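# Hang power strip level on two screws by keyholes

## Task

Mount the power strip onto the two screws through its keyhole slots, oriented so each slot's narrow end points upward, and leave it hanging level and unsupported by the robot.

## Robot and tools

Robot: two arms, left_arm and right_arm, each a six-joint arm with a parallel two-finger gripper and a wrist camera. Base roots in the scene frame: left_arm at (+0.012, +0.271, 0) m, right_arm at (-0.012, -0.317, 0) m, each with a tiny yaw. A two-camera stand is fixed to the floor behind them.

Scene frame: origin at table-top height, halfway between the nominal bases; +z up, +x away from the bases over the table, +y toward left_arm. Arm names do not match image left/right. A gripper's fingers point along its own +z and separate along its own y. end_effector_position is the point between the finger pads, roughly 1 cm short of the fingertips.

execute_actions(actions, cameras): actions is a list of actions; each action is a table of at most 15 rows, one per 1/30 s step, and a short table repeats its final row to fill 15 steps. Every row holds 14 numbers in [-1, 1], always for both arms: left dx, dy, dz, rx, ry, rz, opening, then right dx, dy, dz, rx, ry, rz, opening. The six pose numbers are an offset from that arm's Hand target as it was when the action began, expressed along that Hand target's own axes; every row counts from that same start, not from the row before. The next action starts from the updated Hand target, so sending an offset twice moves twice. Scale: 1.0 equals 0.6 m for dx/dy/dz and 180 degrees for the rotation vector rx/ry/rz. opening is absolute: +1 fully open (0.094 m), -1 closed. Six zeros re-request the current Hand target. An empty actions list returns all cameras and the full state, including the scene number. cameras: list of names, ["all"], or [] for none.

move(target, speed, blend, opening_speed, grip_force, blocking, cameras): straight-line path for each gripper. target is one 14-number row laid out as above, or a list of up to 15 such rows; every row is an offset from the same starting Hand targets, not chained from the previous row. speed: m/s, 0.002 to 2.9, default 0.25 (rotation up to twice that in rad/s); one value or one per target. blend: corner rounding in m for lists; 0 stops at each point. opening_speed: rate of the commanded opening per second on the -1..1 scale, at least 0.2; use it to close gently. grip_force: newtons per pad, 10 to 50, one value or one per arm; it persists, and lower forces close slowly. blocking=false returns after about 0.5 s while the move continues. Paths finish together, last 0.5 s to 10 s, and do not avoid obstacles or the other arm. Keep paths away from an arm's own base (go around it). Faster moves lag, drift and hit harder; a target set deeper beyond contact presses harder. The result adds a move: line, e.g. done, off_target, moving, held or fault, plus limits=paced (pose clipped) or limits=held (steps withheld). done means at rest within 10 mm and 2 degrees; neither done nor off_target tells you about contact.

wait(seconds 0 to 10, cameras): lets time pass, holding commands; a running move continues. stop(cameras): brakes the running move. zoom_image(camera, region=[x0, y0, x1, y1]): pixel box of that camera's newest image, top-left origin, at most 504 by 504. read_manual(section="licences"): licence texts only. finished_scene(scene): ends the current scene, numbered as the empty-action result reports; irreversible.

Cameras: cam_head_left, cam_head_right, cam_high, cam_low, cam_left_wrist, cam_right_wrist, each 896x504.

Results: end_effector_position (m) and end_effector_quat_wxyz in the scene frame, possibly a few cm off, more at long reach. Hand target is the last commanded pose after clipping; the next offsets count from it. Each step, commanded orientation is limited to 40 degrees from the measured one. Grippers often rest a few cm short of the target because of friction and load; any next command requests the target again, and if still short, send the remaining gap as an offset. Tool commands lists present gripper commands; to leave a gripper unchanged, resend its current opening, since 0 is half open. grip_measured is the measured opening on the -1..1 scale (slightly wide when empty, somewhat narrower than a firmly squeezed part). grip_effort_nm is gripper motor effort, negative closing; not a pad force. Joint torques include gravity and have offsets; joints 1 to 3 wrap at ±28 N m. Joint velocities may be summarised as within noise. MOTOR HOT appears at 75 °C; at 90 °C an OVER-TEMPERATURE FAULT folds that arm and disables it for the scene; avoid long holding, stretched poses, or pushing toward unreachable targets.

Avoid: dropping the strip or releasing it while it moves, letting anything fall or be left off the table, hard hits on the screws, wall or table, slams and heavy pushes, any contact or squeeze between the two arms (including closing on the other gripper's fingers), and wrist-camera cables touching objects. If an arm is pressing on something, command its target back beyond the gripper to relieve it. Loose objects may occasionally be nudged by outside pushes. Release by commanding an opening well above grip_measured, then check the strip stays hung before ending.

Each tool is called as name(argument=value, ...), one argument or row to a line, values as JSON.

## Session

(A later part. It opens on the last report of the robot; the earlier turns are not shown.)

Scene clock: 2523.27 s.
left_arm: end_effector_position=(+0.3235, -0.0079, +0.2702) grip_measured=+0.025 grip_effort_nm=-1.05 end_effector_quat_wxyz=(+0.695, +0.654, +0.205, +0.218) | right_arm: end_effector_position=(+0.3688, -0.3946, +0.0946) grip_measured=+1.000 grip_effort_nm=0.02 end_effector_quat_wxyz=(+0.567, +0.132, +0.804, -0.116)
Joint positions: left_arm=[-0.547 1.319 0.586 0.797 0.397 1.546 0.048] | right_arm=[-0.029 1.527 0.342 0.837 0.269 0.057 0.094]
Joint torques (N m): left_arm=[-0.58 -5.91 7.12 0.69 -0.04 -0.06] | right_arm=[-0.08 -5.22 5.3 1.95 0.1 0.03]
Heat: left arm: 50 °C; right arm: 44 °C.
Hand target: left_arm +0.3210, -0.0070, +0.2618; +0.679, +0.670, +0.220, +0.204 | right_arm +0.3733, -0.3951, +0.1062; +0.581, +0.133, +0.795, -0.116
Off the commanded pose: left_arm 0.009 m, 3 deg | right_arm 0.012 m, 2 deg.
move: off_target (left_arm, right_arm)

move(
  target=[0,0,0,0,0,0,0.12,0,0,0,0,0,0,1],
  opening_speed=0.25,
  cameras=["cam_head_right","cam_left_wrist"],
)

zoom_image(
  camera="cam_head_right",
  region=[370, 125, 470, 225],
)

Scene clock: 2529.13 s.
left_arm: end_effector_position=(+0.3251, -0.0055, +0.2638) grip_measured=+0.119 grip_effort_nm=0.03 end_effector_quat_wxyz=(+0.685, +0.662, +0.215, +0.214) | right_arm: end_effector_position=(+0.3688, -0.3946, +0.0946) grip_measured=+1.000 grip_effort_nm=0.02 end_effector_quat_wxyz=(+0.567, +0.132, +0.804, -0.116)
Joint positions: left_arm=[-0.541 1.312 0.586 0.76 0.395 1.546 0.053] | right_arm=[-0.029 1.527 0.342 0.837 0.269 0.057 0.094]
Joint torques (N m): left_arm=[-0.57 -5.48 7.25 1.04 -0.02 -0.06] | right_arm=[-0.06 -5.07 5.41 1.99 0.07 -0.01]
Heat: left arm: 50 °C; right arm: 44 °C.
Hand target: left_arm +0.3210, -0.0069, +0.2618; +0.679, +0.670, +0.220, +0.204 | right_arm +0.3733, -0.3951, +0.1062; +0.581, +0.133, +0.795, -0.116
Off the commanded pose: left_arm 0.005 m, 2 deg | right_arm 0.012 m, 2 deg.
move: off_target (right_arm)
Images, in order (width x height): cam_head_right 896x504, cam_left_wrist 896x504.

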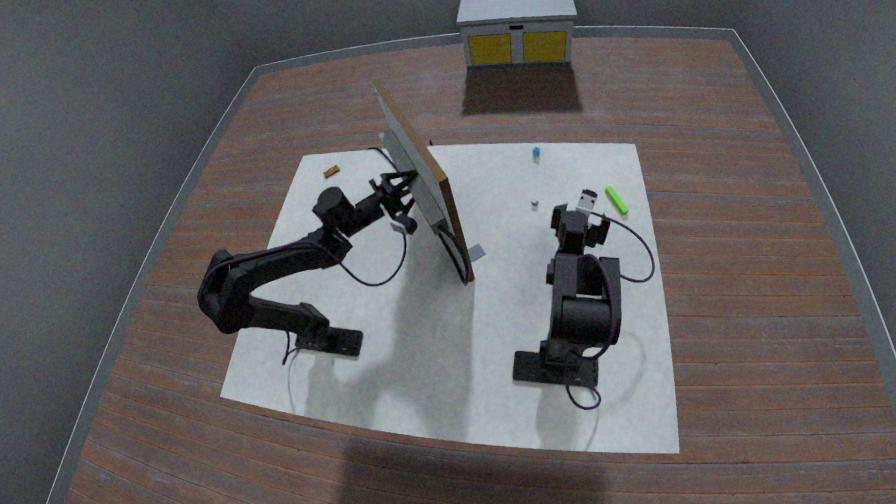

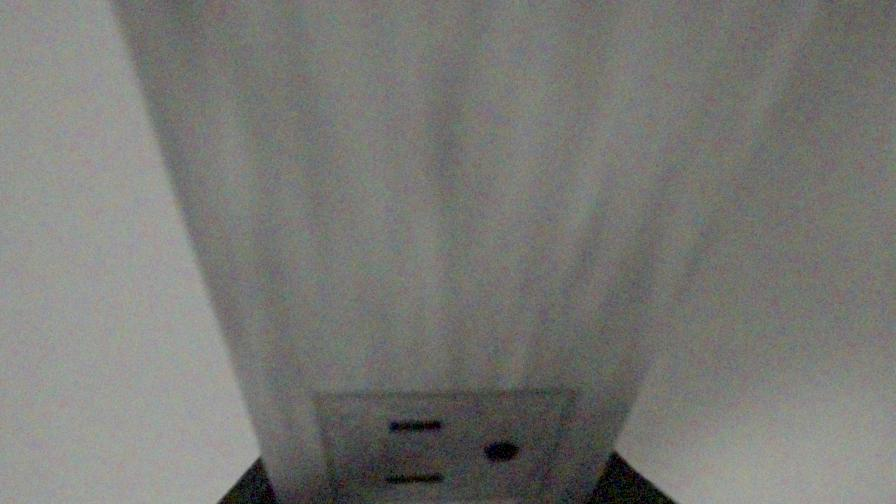

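Scaled by 5.040.

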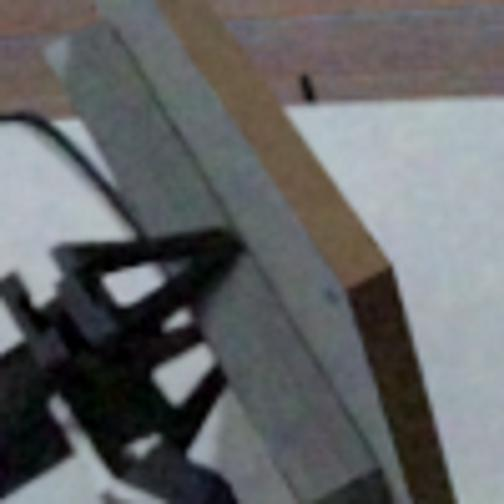

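move(
  target=[0,0,0,0,0,0,0.4,0,0,0,0,0,0,1],
  opening_speed=0.3,
  cameras=["cam_head_right","cam_low","cam_left_wrist"],
)

zoom_image(
  camera="cam_head_right",
  region=[370, 125, 470, 225],
)

zoom_image(
  camera="cam_low",
  region=[420, 140, 500, 220],
)

Scene clock: 2536.67 s.
left_arm: end_effector_position=(+0.3251, -0.0055, +0.2634) grip_measured=+0.398 grip_effort_nm=0.06 end_effector_quat_wxyz=(+0.685, +0.663, +0.215, +0.213) | right_arm: end_effector_position=(+0.3688, -0.3946, +0.0946) grip_measured=+1.000 grip_effort_nm=0.02 end_effector_quat_wxyz=(+0.567, +0.132, +0.804, -0.116)
Joint positions: left_arm=[-0.541 1.312 0.586 0.759 0.395 1.546 0.066] | right_arm=[-0.029 1.527 0.342 0.837 0.269 0.057 0.094]
Joint torques (N m): left_arm=[-0.59 -5.46 7.25 1.03 -0.01 -0.05] | right_arm=[-0.05 -5.16 5.45 1.96 0.08 -0.01]
Heat: left arm: 51 °C; right arm: 44 °C.
Hand target: left_arm +0.3210, -0.0069, +0.2618; +0.679, +0.670, +0.220, +0.204 | right_arm +0.3733, -0.3951, +0.1062; +0.581, +0.133, +0.795, -0.116
Off the commanded pose: left_arm 0.005 m, 2 deg | right_arm 0.012 m, 2 deg.
move: off_target (right_arm)
Images, in order (width x height): cam_head_right 896x504, cam_low 896x504, cam_left_wrist 896x504.

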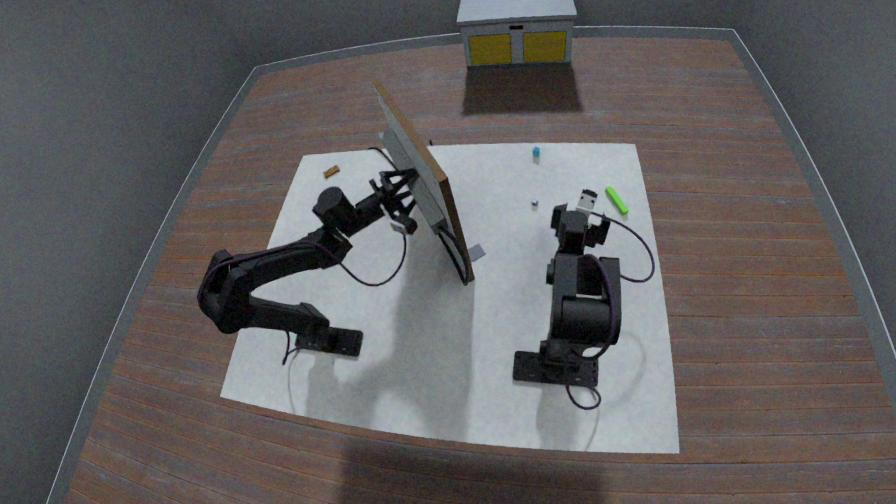

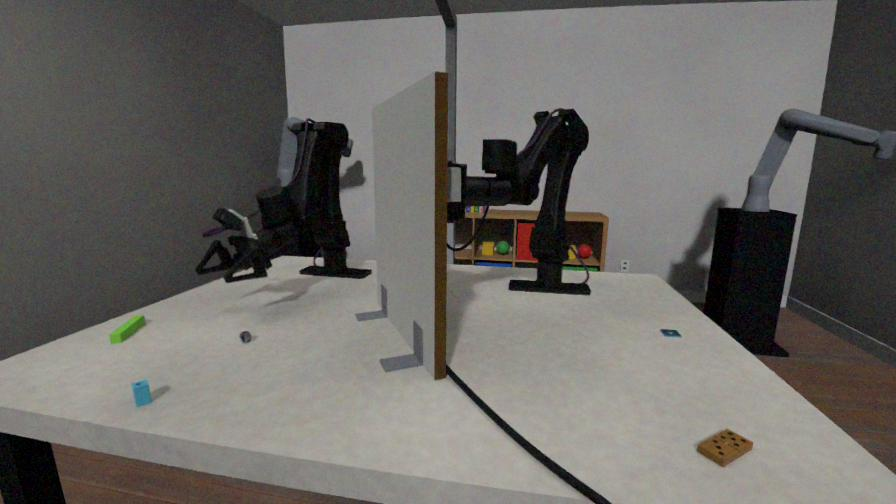

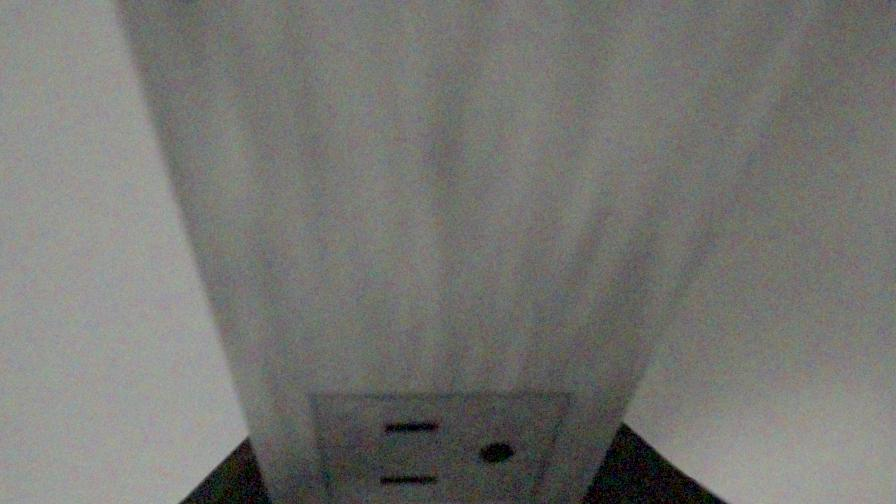

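Scaled by 5.040.

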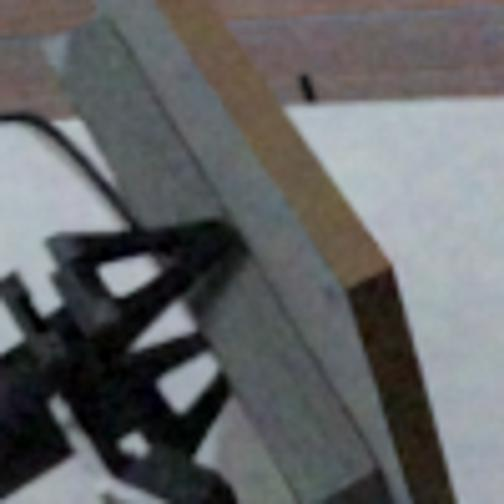

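Scaled by 6.300.

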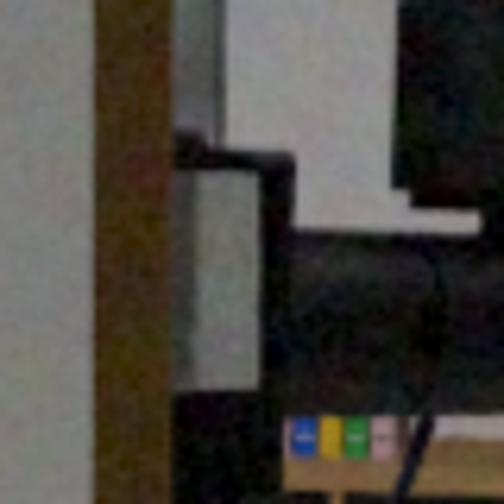

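execute_actions(
  actions=[],
)

zoom_image(
  camera="cam_head_left",
  region=[370, 110, 500, 240],
)

zoom_image(
  camera="cam_low",
  region=[430, 150, 480, 200],
)

zoom_image(
  camera="cam_high",
  region=[380, 90, 480, 260],
)

Scene clock: 2572.93 s.
left_arm: end_effector_position=(+0.3251, -0.0055, +0.2634) grip_measured=+0.398 grip_effort_nm=0.06 end_effector_quat_wxyz=(+0.685, +0.663, +0.215, +0.213) | right_arm: end_effector_position=(+0.3688, -0.3946, +0.0946) grip_measured=+1.000 grip_effort_nm=0.02 end_effector_quat_wxyz=(+0.567, +0.132, +0.804, -0.116)
Joint positions: left_arm=[-0.541 1.312 0.586 0.759 0.395 1.546 0.066] | right_arm=[-0.029 1.527 0.342 0.837 0.269 0.057 0.094]
Joint velocities: within noise
Joint torques (N m): left_arm=[-0.51 -5.56 7.34 1.06 -0.01 -0.07] | right_arm=[0.01 -5.12 5.48 2 0.07 0.04]
Heat: left arm: 50 °C; right arm: 44 °C.
Hand target: left_arm +0.3210, -0.0069, +0.2618; +0.679, +0.670, +0.220, +0.204 | right_arm +0.3733, -0.3951, +0.1062; +0.581, +0.133, +0.795, -0.116
Tool commands: left_gripper/opening=+0.4 right_gripper/opening=+1.0
Off the commanded pose: left_arm 0.005 m, 2 deg | right_arm 0.012 m, 2 deg.

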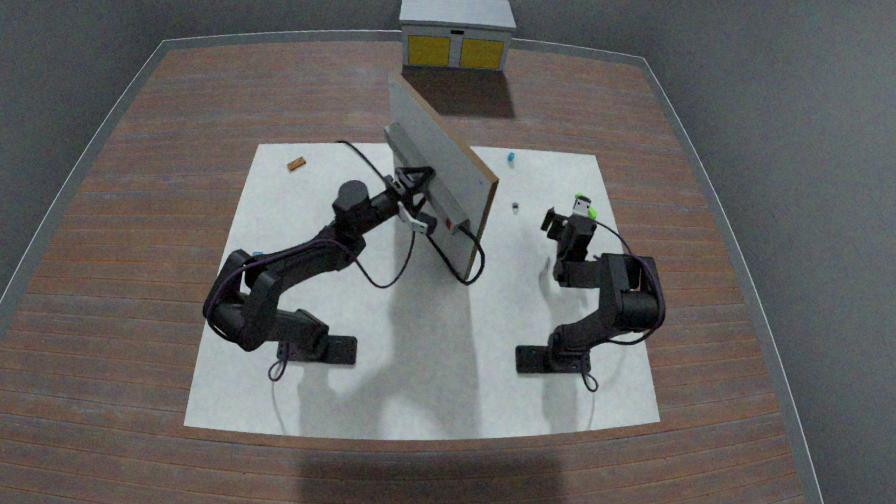

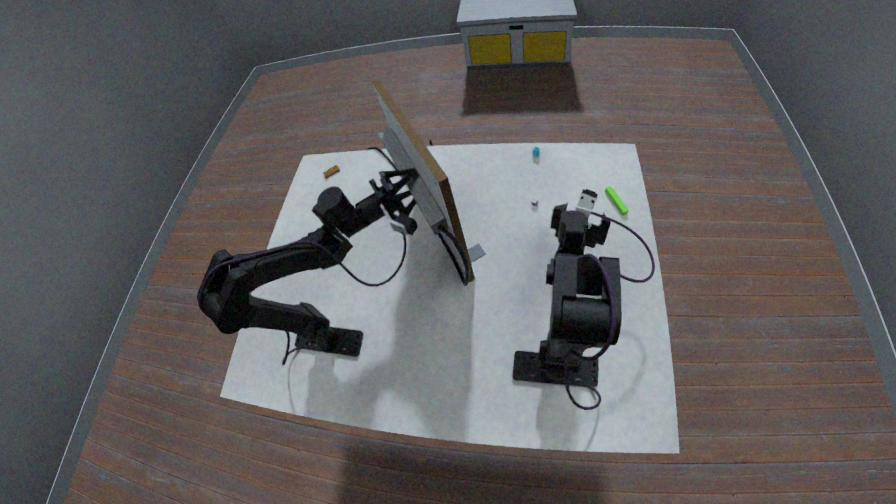

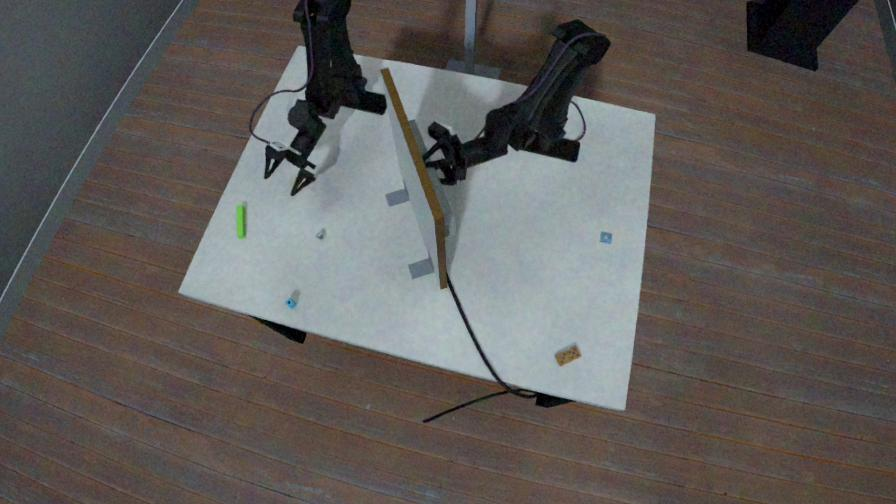

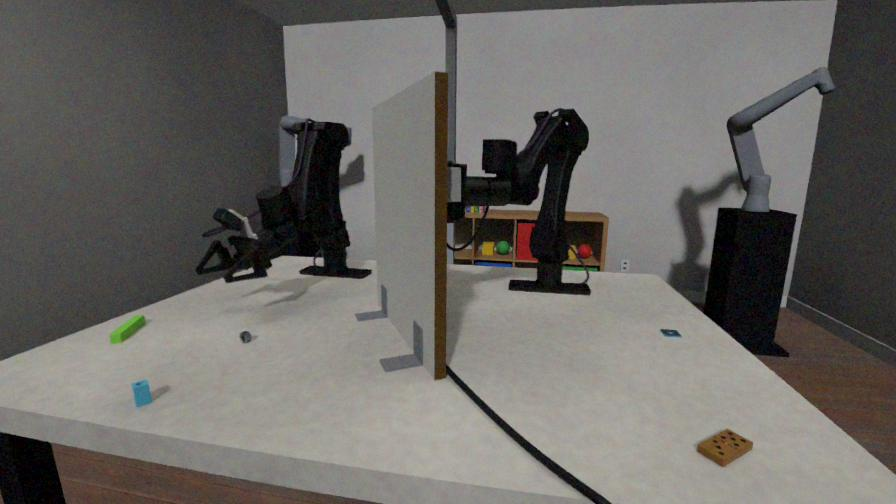

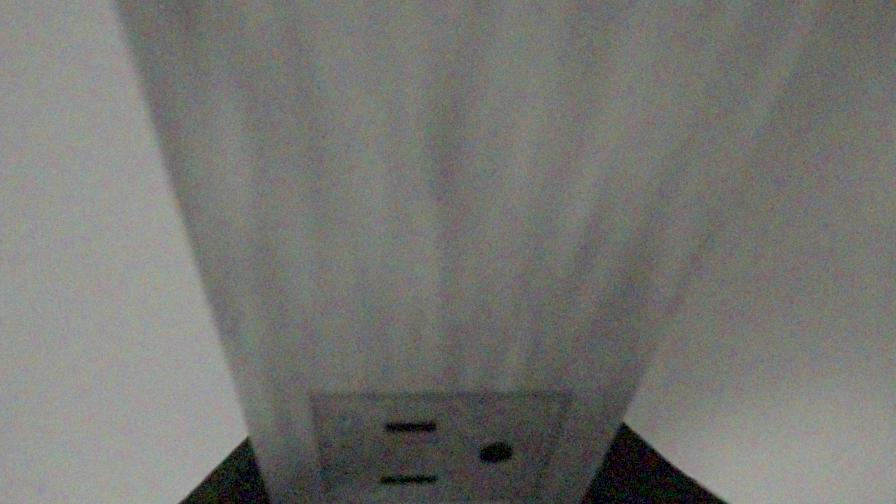

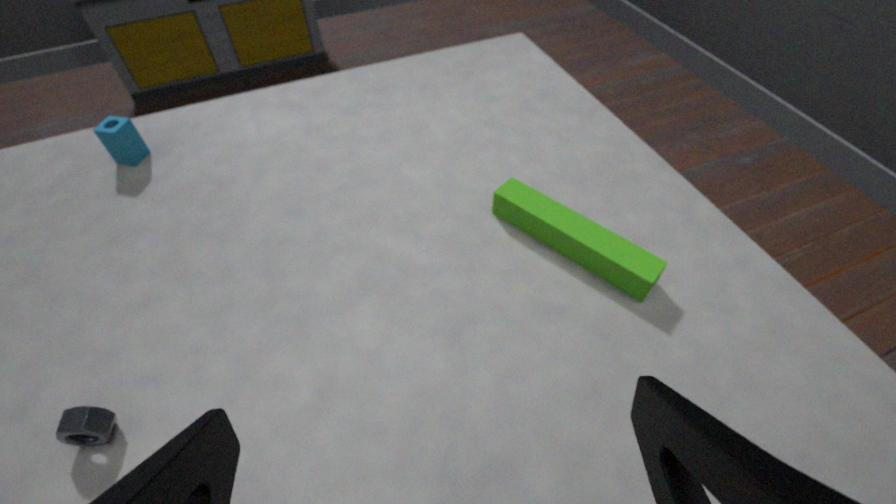

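Scaled by 3.877.

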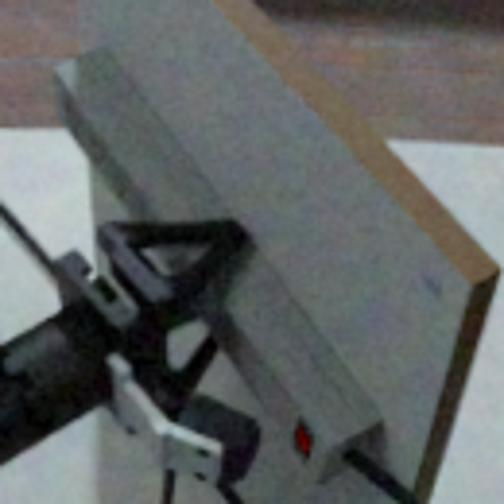

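Scaled by 10.080.

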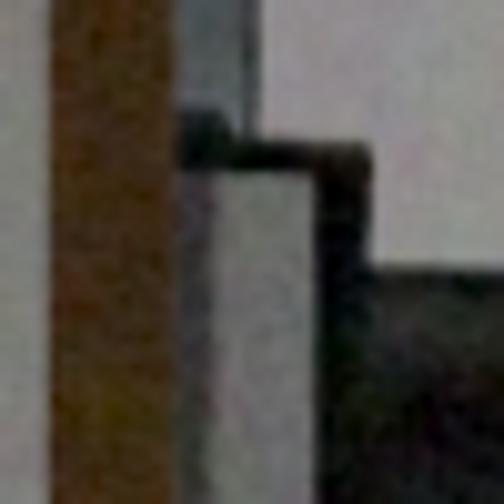

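Scaled by 2.965.

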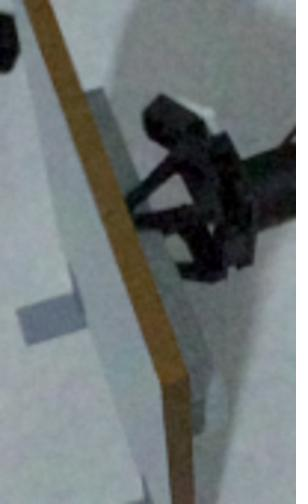

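move(
  target=[0,0.015,0,0,0,0.025,0.4,0,0,0,0,0,0,1],
  speed=0.03,
  cameras=["cam_left_wrist"],
)

Scene clock: 2590.03 s.
left_arm: end_effector_position=(+0.3238, -0.0047, +0.2578) grip_measured=+0.398 grip_effort_nm=0.06 end_effector_quat_wxyz=(+0.669, +0.678, +0.200, +0.229) | right_arm: end_effector_position=(+0.3688, -0.3946, +0.0946) grip_measured=+1.000 grip_effort_nm=0.02 end_effector_quat_wxyz=(+0.567, +0.132, +0.804, -0.116)
Joint positions: left_arm=[-0.541 1.3 0.586 0.714 0.395 1.614 0.066] | right_arm=[-0.029 1.527 0.342 0.837 0.269 0.057 0.094]
Joint torques (N m): left_arm=[-0.44 -5.98 9.43 1.05 -0.02 0.09] | right_arm=[-0.01 -5.09 5.41 1.96 0.09 -0.01]
Heat: left arm: 50 °C; right arm: 44 °C.
Hand target: left_arm +0.3212, -0.0068, +0.2708; +0.671, +0.678, +0.194, +0.230 | right_arm +0.3733, -0.3951, +0.1062; +0.581, +0.133, +0.795, -0.116
Off the commanded pose: left_arm 0.013 m, 1 deg | right_arm 0.012 m, 2 deg.
move: off_target (left_arm, right_arm)
Images, in order (width x height): cam_left_wrist 896x504.

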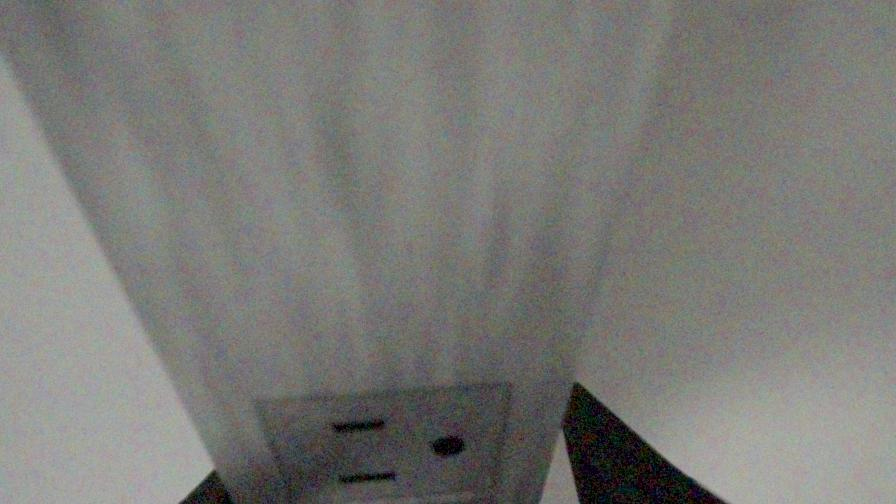

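move(
  target=[0,0.016,0,0,0,-0.008,0.7,0,0,0,0,0,0,1],
  speed=0.03,
  cameras=["cam_left_wrist"],
)

Scene clock: 2603.23 s.
left_arm: end_effector_position=(+0.3235, -0.0045, +0.2654) grip_measured=+0.698 grip_effort_nm=0.06 end_effector_quat_wxyz=(+0.669, +0.679, +0.201, +0.227) | right_arm: end_effector_position=(+0.3688, -0.3946, +0.0946) grip_measured=+1.000 grip_effort_nm=0.02 end_effector_quat_wxyz=(+0.567, +0.132, +0.804, -0.116)
Joint positions: left_arm=[-0.541 1.28 0.609 0.668 0.395 1.611 0.08] | right_arm=[-0.029 1.527 0.342 0.837 0.269 0.057 0.094]
Joint torques (N m): left_arm=[-0.64 -5.75 9.92 1.09 -0.02 -0.18] | right_arm=[-0.06 -5.01 5.46 1.97 0.07 0]
Heat: left arm: 51 °C; right arm: 44 °C.
Hand target: left_arm +0.3208, -0.0070, +0.2804; +0.673, +0.676, +0.202, +0.222 | right_arm +0.3733, -0.3951, +0.1062; +0.581, +0.133, +0.795, -0.116
Off the commanded pose: left_arm 0.015 m, 1 deg | right_arm 0.012 m, 2 deg.
move: off_target (left_arm, right_arm)
Images, in order (width x height): cam_left_wrist 896x504.

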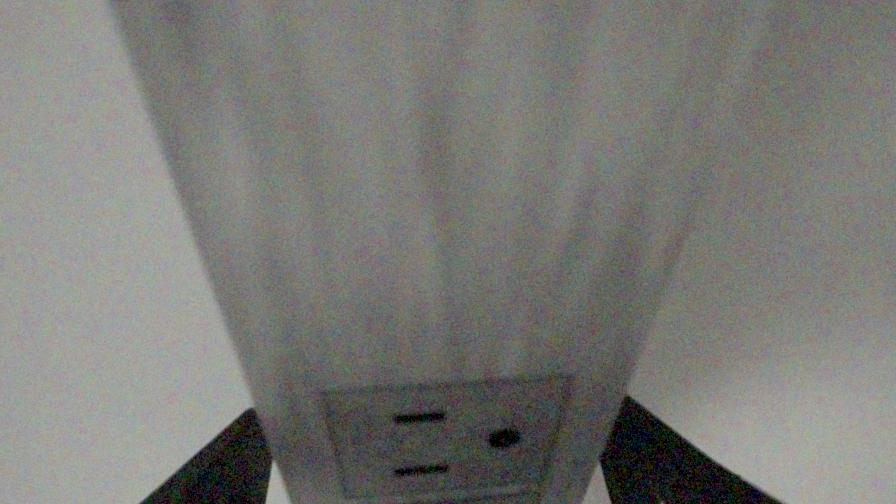

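move(
  target=[0,0.0,-0.2,0,0,0,0.9,0,0,0,0,0,0,1],
  speed=0.06,
  cameras=["all"],
)

zoom_image(
  camera="cam_head_right",
  region=[370, 75, 490, 195],
)

zoom_image(
  camera="cam_head_left",
  region=[370, 70, 500, 270],
)

zoom_image(
  camera="cam_low",
  region=[420, 140, 500, 220],
)

Scene clock: 2617.67 s.
left_arm: end_effector_position=(+0.2567, +0.0914, +0.2916) grip_measured=+0.899 grip_effort_nm=0.04 end_effector_quat_wxyz=(+0.679, +0.665, +0.190, +0.244) | right_arm: end_effector_position=(+0.3688, -0.3946, +0.0946) grip_measured=+1.000 grip_effort_nm=0.02 end_effector_quat_wxyz=(+0.567, +0.132, +0.804, -0.116)
Joint positions: left_arm=[-0.224 0.719 0.429 0.345 0.706 1.602 0.089] | right_arm=[-0.029 1.527 0.342 0.837 0.269 0.057 0.094]
Joint torques (N m): left_arm=[0.59 -1.58 6.61 0.91 0.17 -0.11] | right_arm=[0.01 -5.09 5.5 1.98 0.11 0]
Heat: left arm: 51 °C; right arm: 44 °C.
Hand target: left_arm +0.2521, +0.0914, +0.2797; +0.673, +0.676, +0.202, +0.222 | right_arm +0.3733, -0.3951, +0.1062; +0.581, +0.133, +0.795, -0.116
Off the commanded pose: left_arm 0.013 m, 3 deg | right_arm 0.012 m, 2 deg.
move: off_target (left_arm, right_arm)

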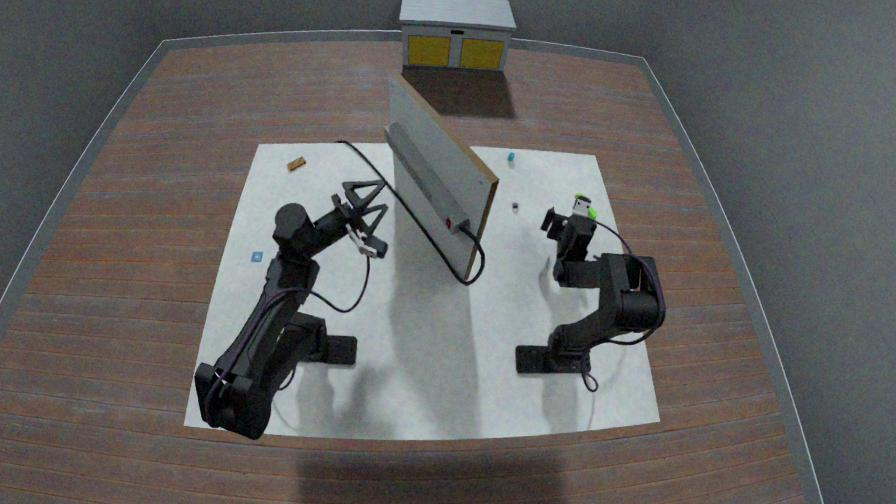

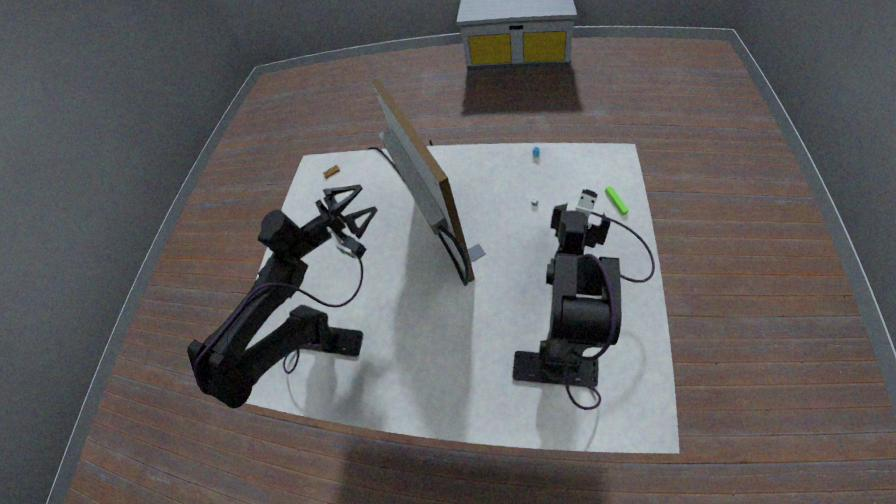

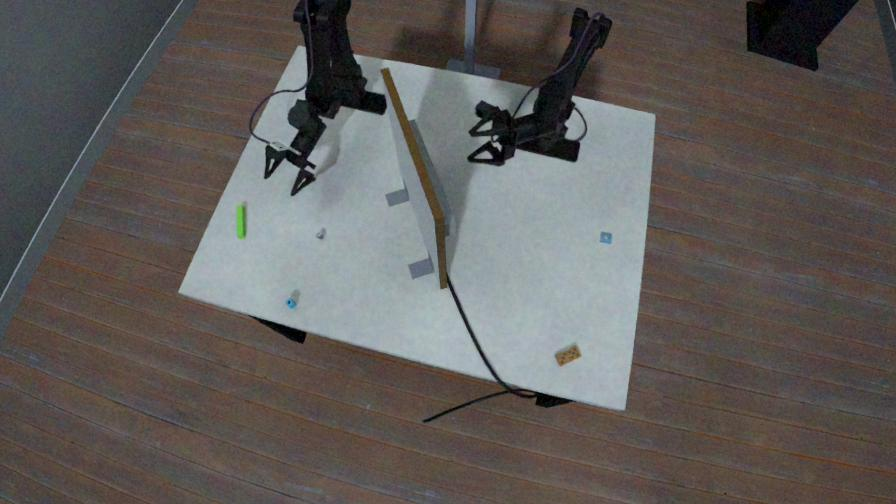

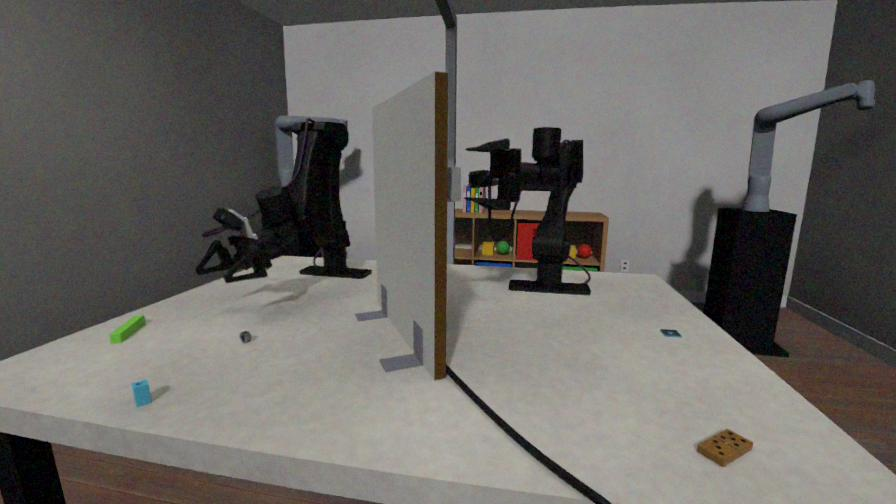

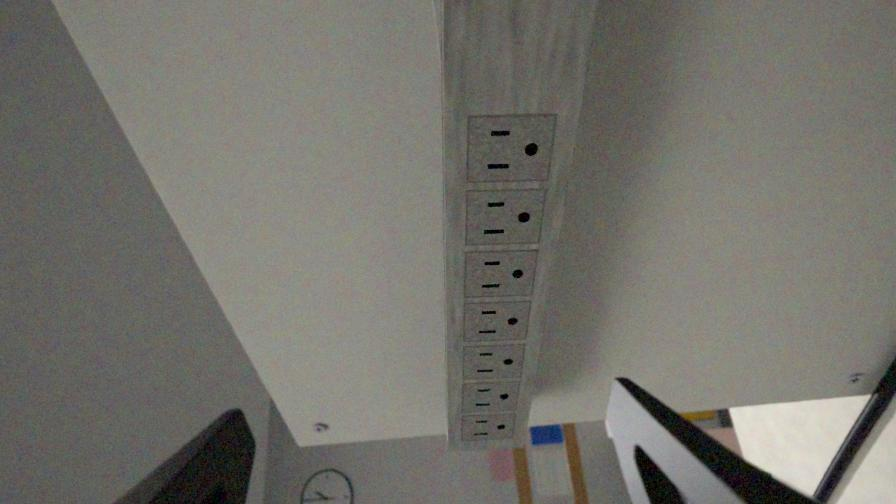

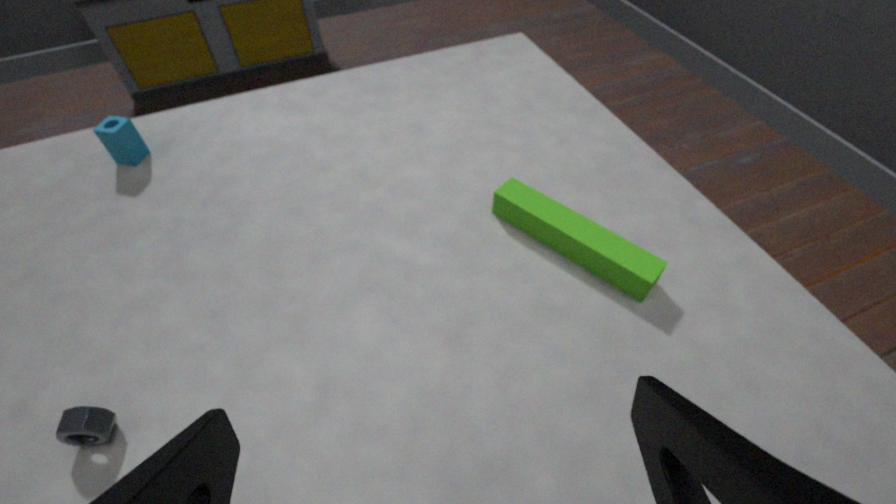

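Scaled by 4.200.

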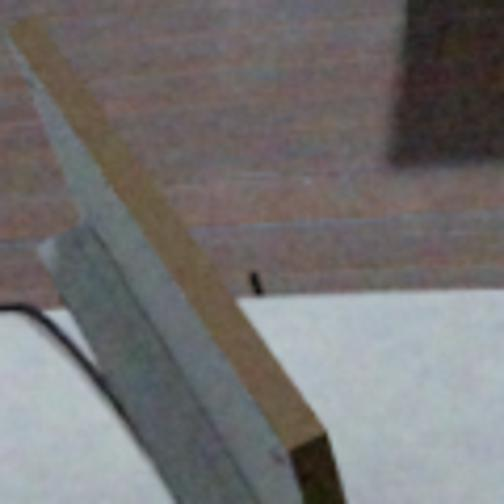

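Scaled by 2.520.

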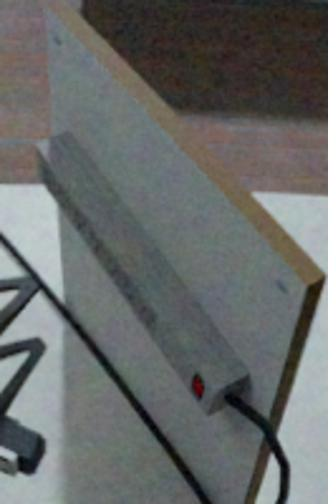

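Scaled by 6.300.

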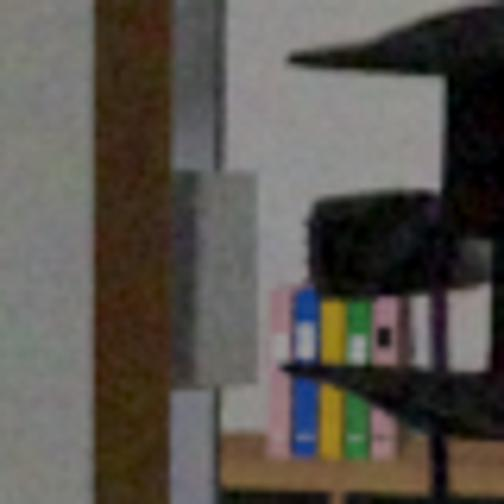

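zoom_image(
  camera="cam_left_wrist",
  region=[400, 0, 640, 240],
)

zoom_image(
  camera="cam_left_wrist",
  region=[400, 230, 640, 470],
)

zoom_image(
  camera="cam_left_wrist",
  region=[40, 0, 500, 460],
)

zoom_image(
  camera="cam_head_left",
  region=[375, 65, 505, 245],
)

zoom_image(
  camera="cam_head_right",
  region=[365, 75, 475, 235],
)

Scaled by 2.100.

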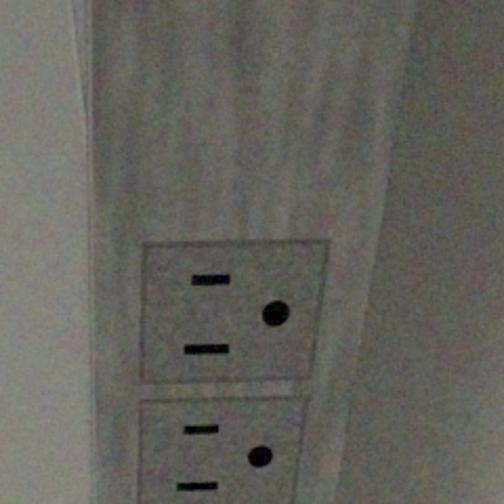

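Scaled by 2.100.

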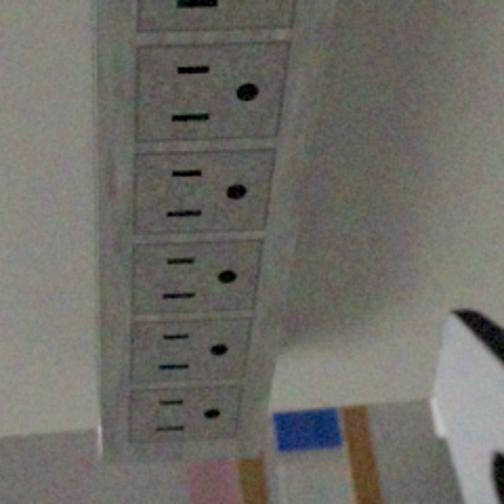

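Scaled by 1.096.

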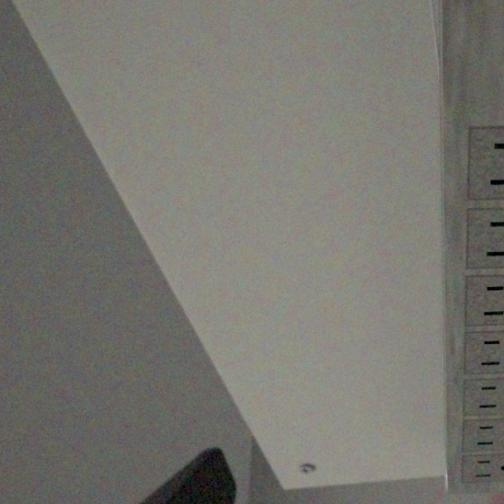

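Scaled by 2.800.

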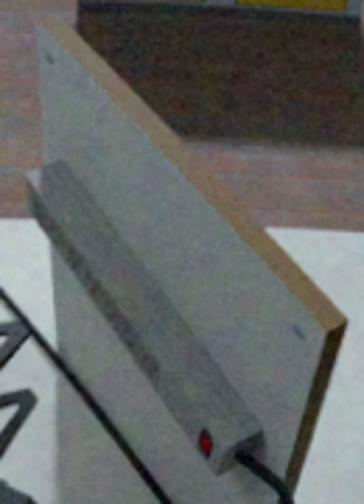

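Scaled by 3.150.

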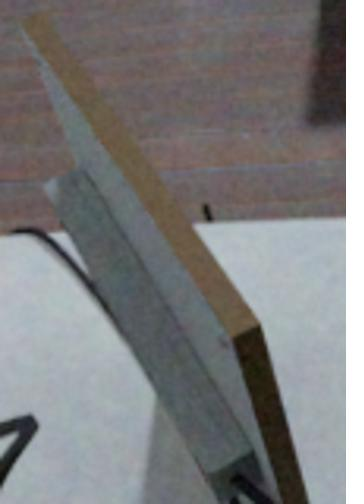

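zoom_image(
  camera="cam_head_left",
  region=[380, 65, 440, 125],
)

zoom_image(
  camera="cam_head_left",
  region=[380, 110, 440, 170],
)

zoom_image(
  camera="cam_head_left",
  region=[420, 175, 480, 235],
)

zoom_image(
  camera="cam_head_left",
  region=[450, 140, 510, 200],
)

Scaled by 8.400.

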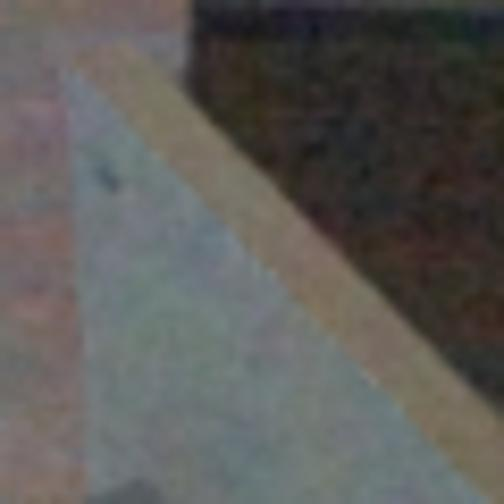

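Scaled by 8.400.

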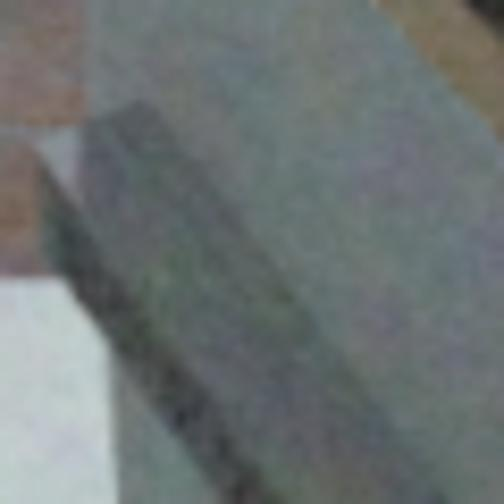

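Scaled by 8.400.

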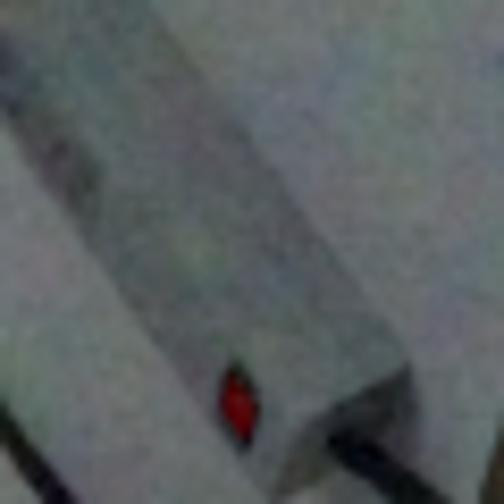

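Scaled by 8.400.

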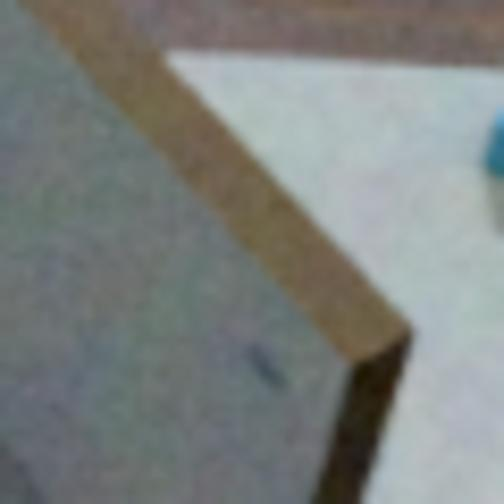

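move(
  target=[0.1497,0.0208,0.1067,0,0,0,-1,0,0,0,0,0,0,1],
  speed=0.08,
  cameras=["cam_left_wrist","cam_head_left"],
)

Scene clock: 2729.30 s.
left_arm: end_effector_position=(+0.3600, +0.0919, +0.2757) grip_measured=-0.985 grip_effort_nm=-0.80 end_effector_quat_wxyz=(+0.661, +0.684, +0.224, +0.212) | right_arm: end_effector_position=(+0.3688, -0.3946, +0.0946) grip_measured=+1.000 grip_effort_nm=0.02 end_effector_quat_wxyz=(+0.567, +0.132, +0.804, -0.116)
Joint positions: left_arm=[-0.122 1.248 0.672 0.525 0.803 1.602 0.001] | right_arm=[-0.029 1.527 0.342 0.837 0.269 0.057 0.094]
Joint torques (N m): left_arm=[0.62 -3.11 10.13 1.77 0.29 -0.1] | right_arm=[-0.08 -5.04 5.44 1.97 0.1 0]
Heat: left arm: 49 °C; right arm: 44 °C.
Hand target: left_arm +0.3620, +0.0901, +0.2950; +0.673, +0.676, +0.202, +0.222 | right_arm +0.3733, -0.3951, +0.1062; +0.581, +0.133, +0.795, -0.116
Off the commanded pose: left_arm 0.019 m, 3 deg | right_arm 0.012 m, 2 deg.
move: off_target (left_arm, right_arm)
Images, in order (width x height): cam_head_left 896x504, cam_left_wrist 896x504.

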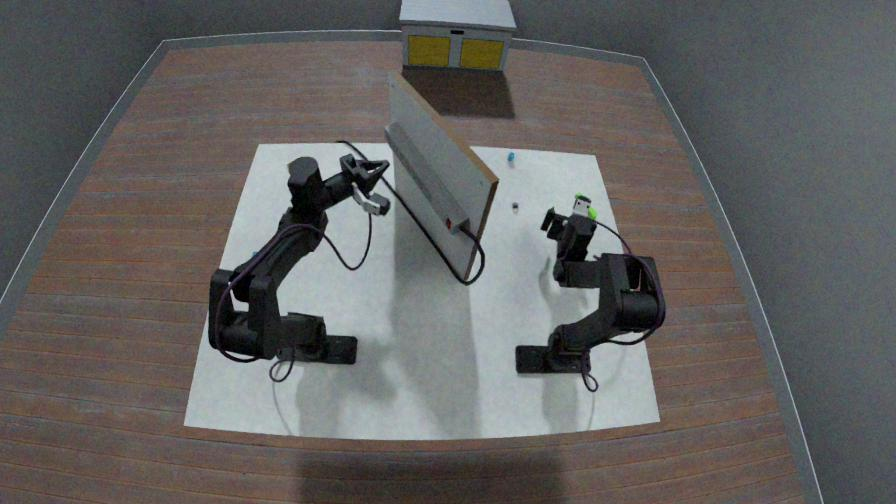

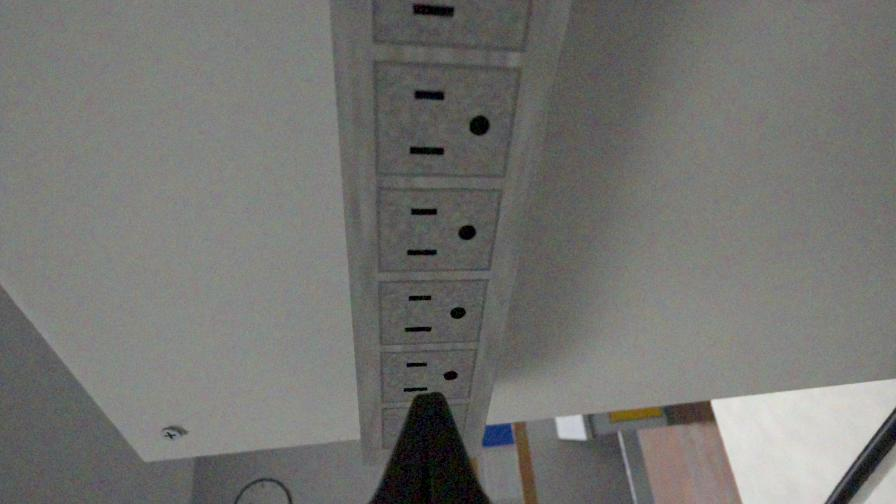

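move(
  target=[0.006,-0.005,0.06,0,0,0,-1,0,0,0,0,0,0,1],
  speed=0.05,
)

move(
  target=[0.0,0,0.012,0,0,0,-1,0,0,0,0,0,0,1],
  speed=0.03,
  cameras=["cam_left_wrist","cam_head_right"],
)

Scene clock: 2741.93 s.
left_arm: end_effector_position=(+0.3819, +0.0685, +0.2735) grip_measured=-0.985 grip_effort_nm=-0.80 end_effector_quat_wxyz=(+0.662, +0.686, +0.219, +0.210) | right_arm: end_effector_position=(+0.3688, -0.3946, +0.0946) grip_measured=+1.000 grip_effort_nm=0.02 end_effector_quat_wxyz=(+0.567, +0.132, +0.804, -0.116)
Joint positions: left_arm=[-0.192 1.369 0.748 0.572 0.745 1.602 0.001] | right_arm=[-0.029 1.527 0.342 0.837 0.269 0.057 0.094]
Joint torques (N m): left_arm=[-0.61 -3.84 10.14 1.78 -0.05 -0.1] | right_arm=[-0.05 -5.15 5.35 1.94 0.11 -0.02]
Heat: left arm: 50 °C; right arm: 44 °C.
Hand target: left_arm +0.3857, +0.0627, +0.2923; +0.673, +0.675, +0.202, +0.222 | right_arm +0.3733, -0.3951, +0.1062; +0.581, +0.133, +0.795, -0.116
Off the commanded pose: left_arm 0.020 m, 3 deg | right_arm 0.012 m, 2 deg.
move: off_target (left_arm, right_arm)

Scene clock: 2742.93 s.
left_arm: end_effector_position=(+0.3838, +0.0679, +0.2737) grip_measured=-0.985 grip_effort_nm=-0.81 end_effector_quat_wxyz=(+0.661, +0.685, +0.220, +0.211) | right_arm: end_effector_position=(+0.3688, -0.3946, +0.0946) grip_measured=+1.000 grip_effort_nm=0.02 end_effector_quat_wxyz=(+0.567, +0.132, +0.804, -0.116)
Joint positions: left_arm=[-0.195 1.375 0.753 0.574 0.738 1.602 0.001] | right_arm=[-0.029 1.527 0.342 0.837 0.269 0.057 0.094]
Joint torques (N m): left_arm=[-1.65 -2.93 11.04 1.79 -0.16 -0.14] | right_arm=[-0.06 -5.09 5.46 1.98 0.08 0]
Heat: left arm: 50 °C; right arm: 44 °C.
Hand target: left_arm +0.3898, +0.0568, +0.2923; +0.673, +0.676, +0.202, +0.222 | right_arm +0.3733, -0.3951, +0.1062; +0.581, +0.133, +0.795, -0.116
Off the commanded pose: left_arm 0.023 m, 3 deg | right_arm 0.012 m, 2 deg.
move: off_target (left_arm, right_arm)
Images, in order (width x height): cam_head_right 896x504, cam_left_wrist 896x504.

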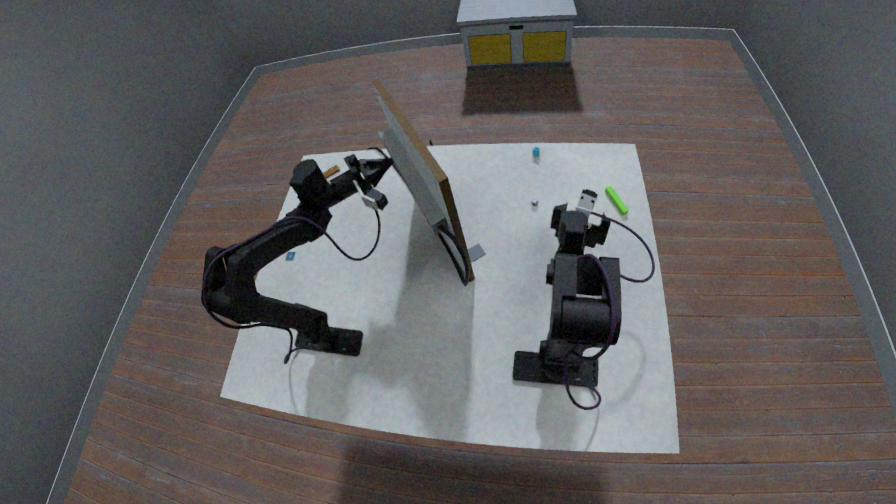

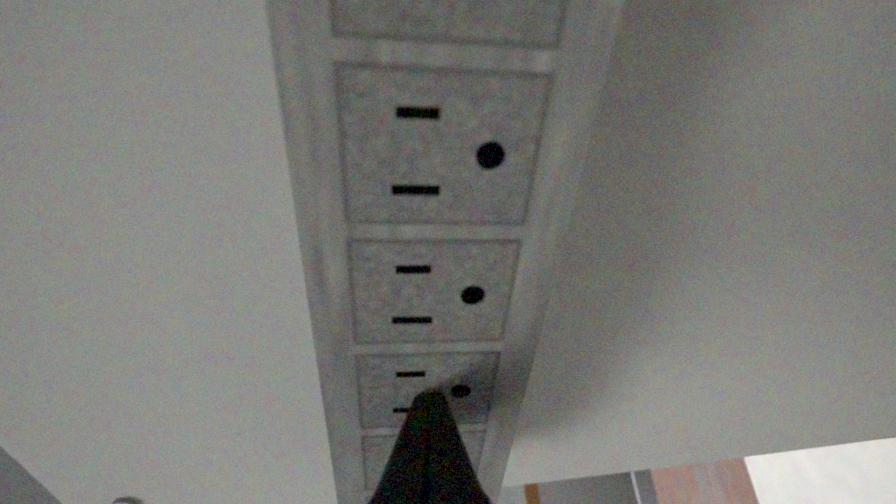

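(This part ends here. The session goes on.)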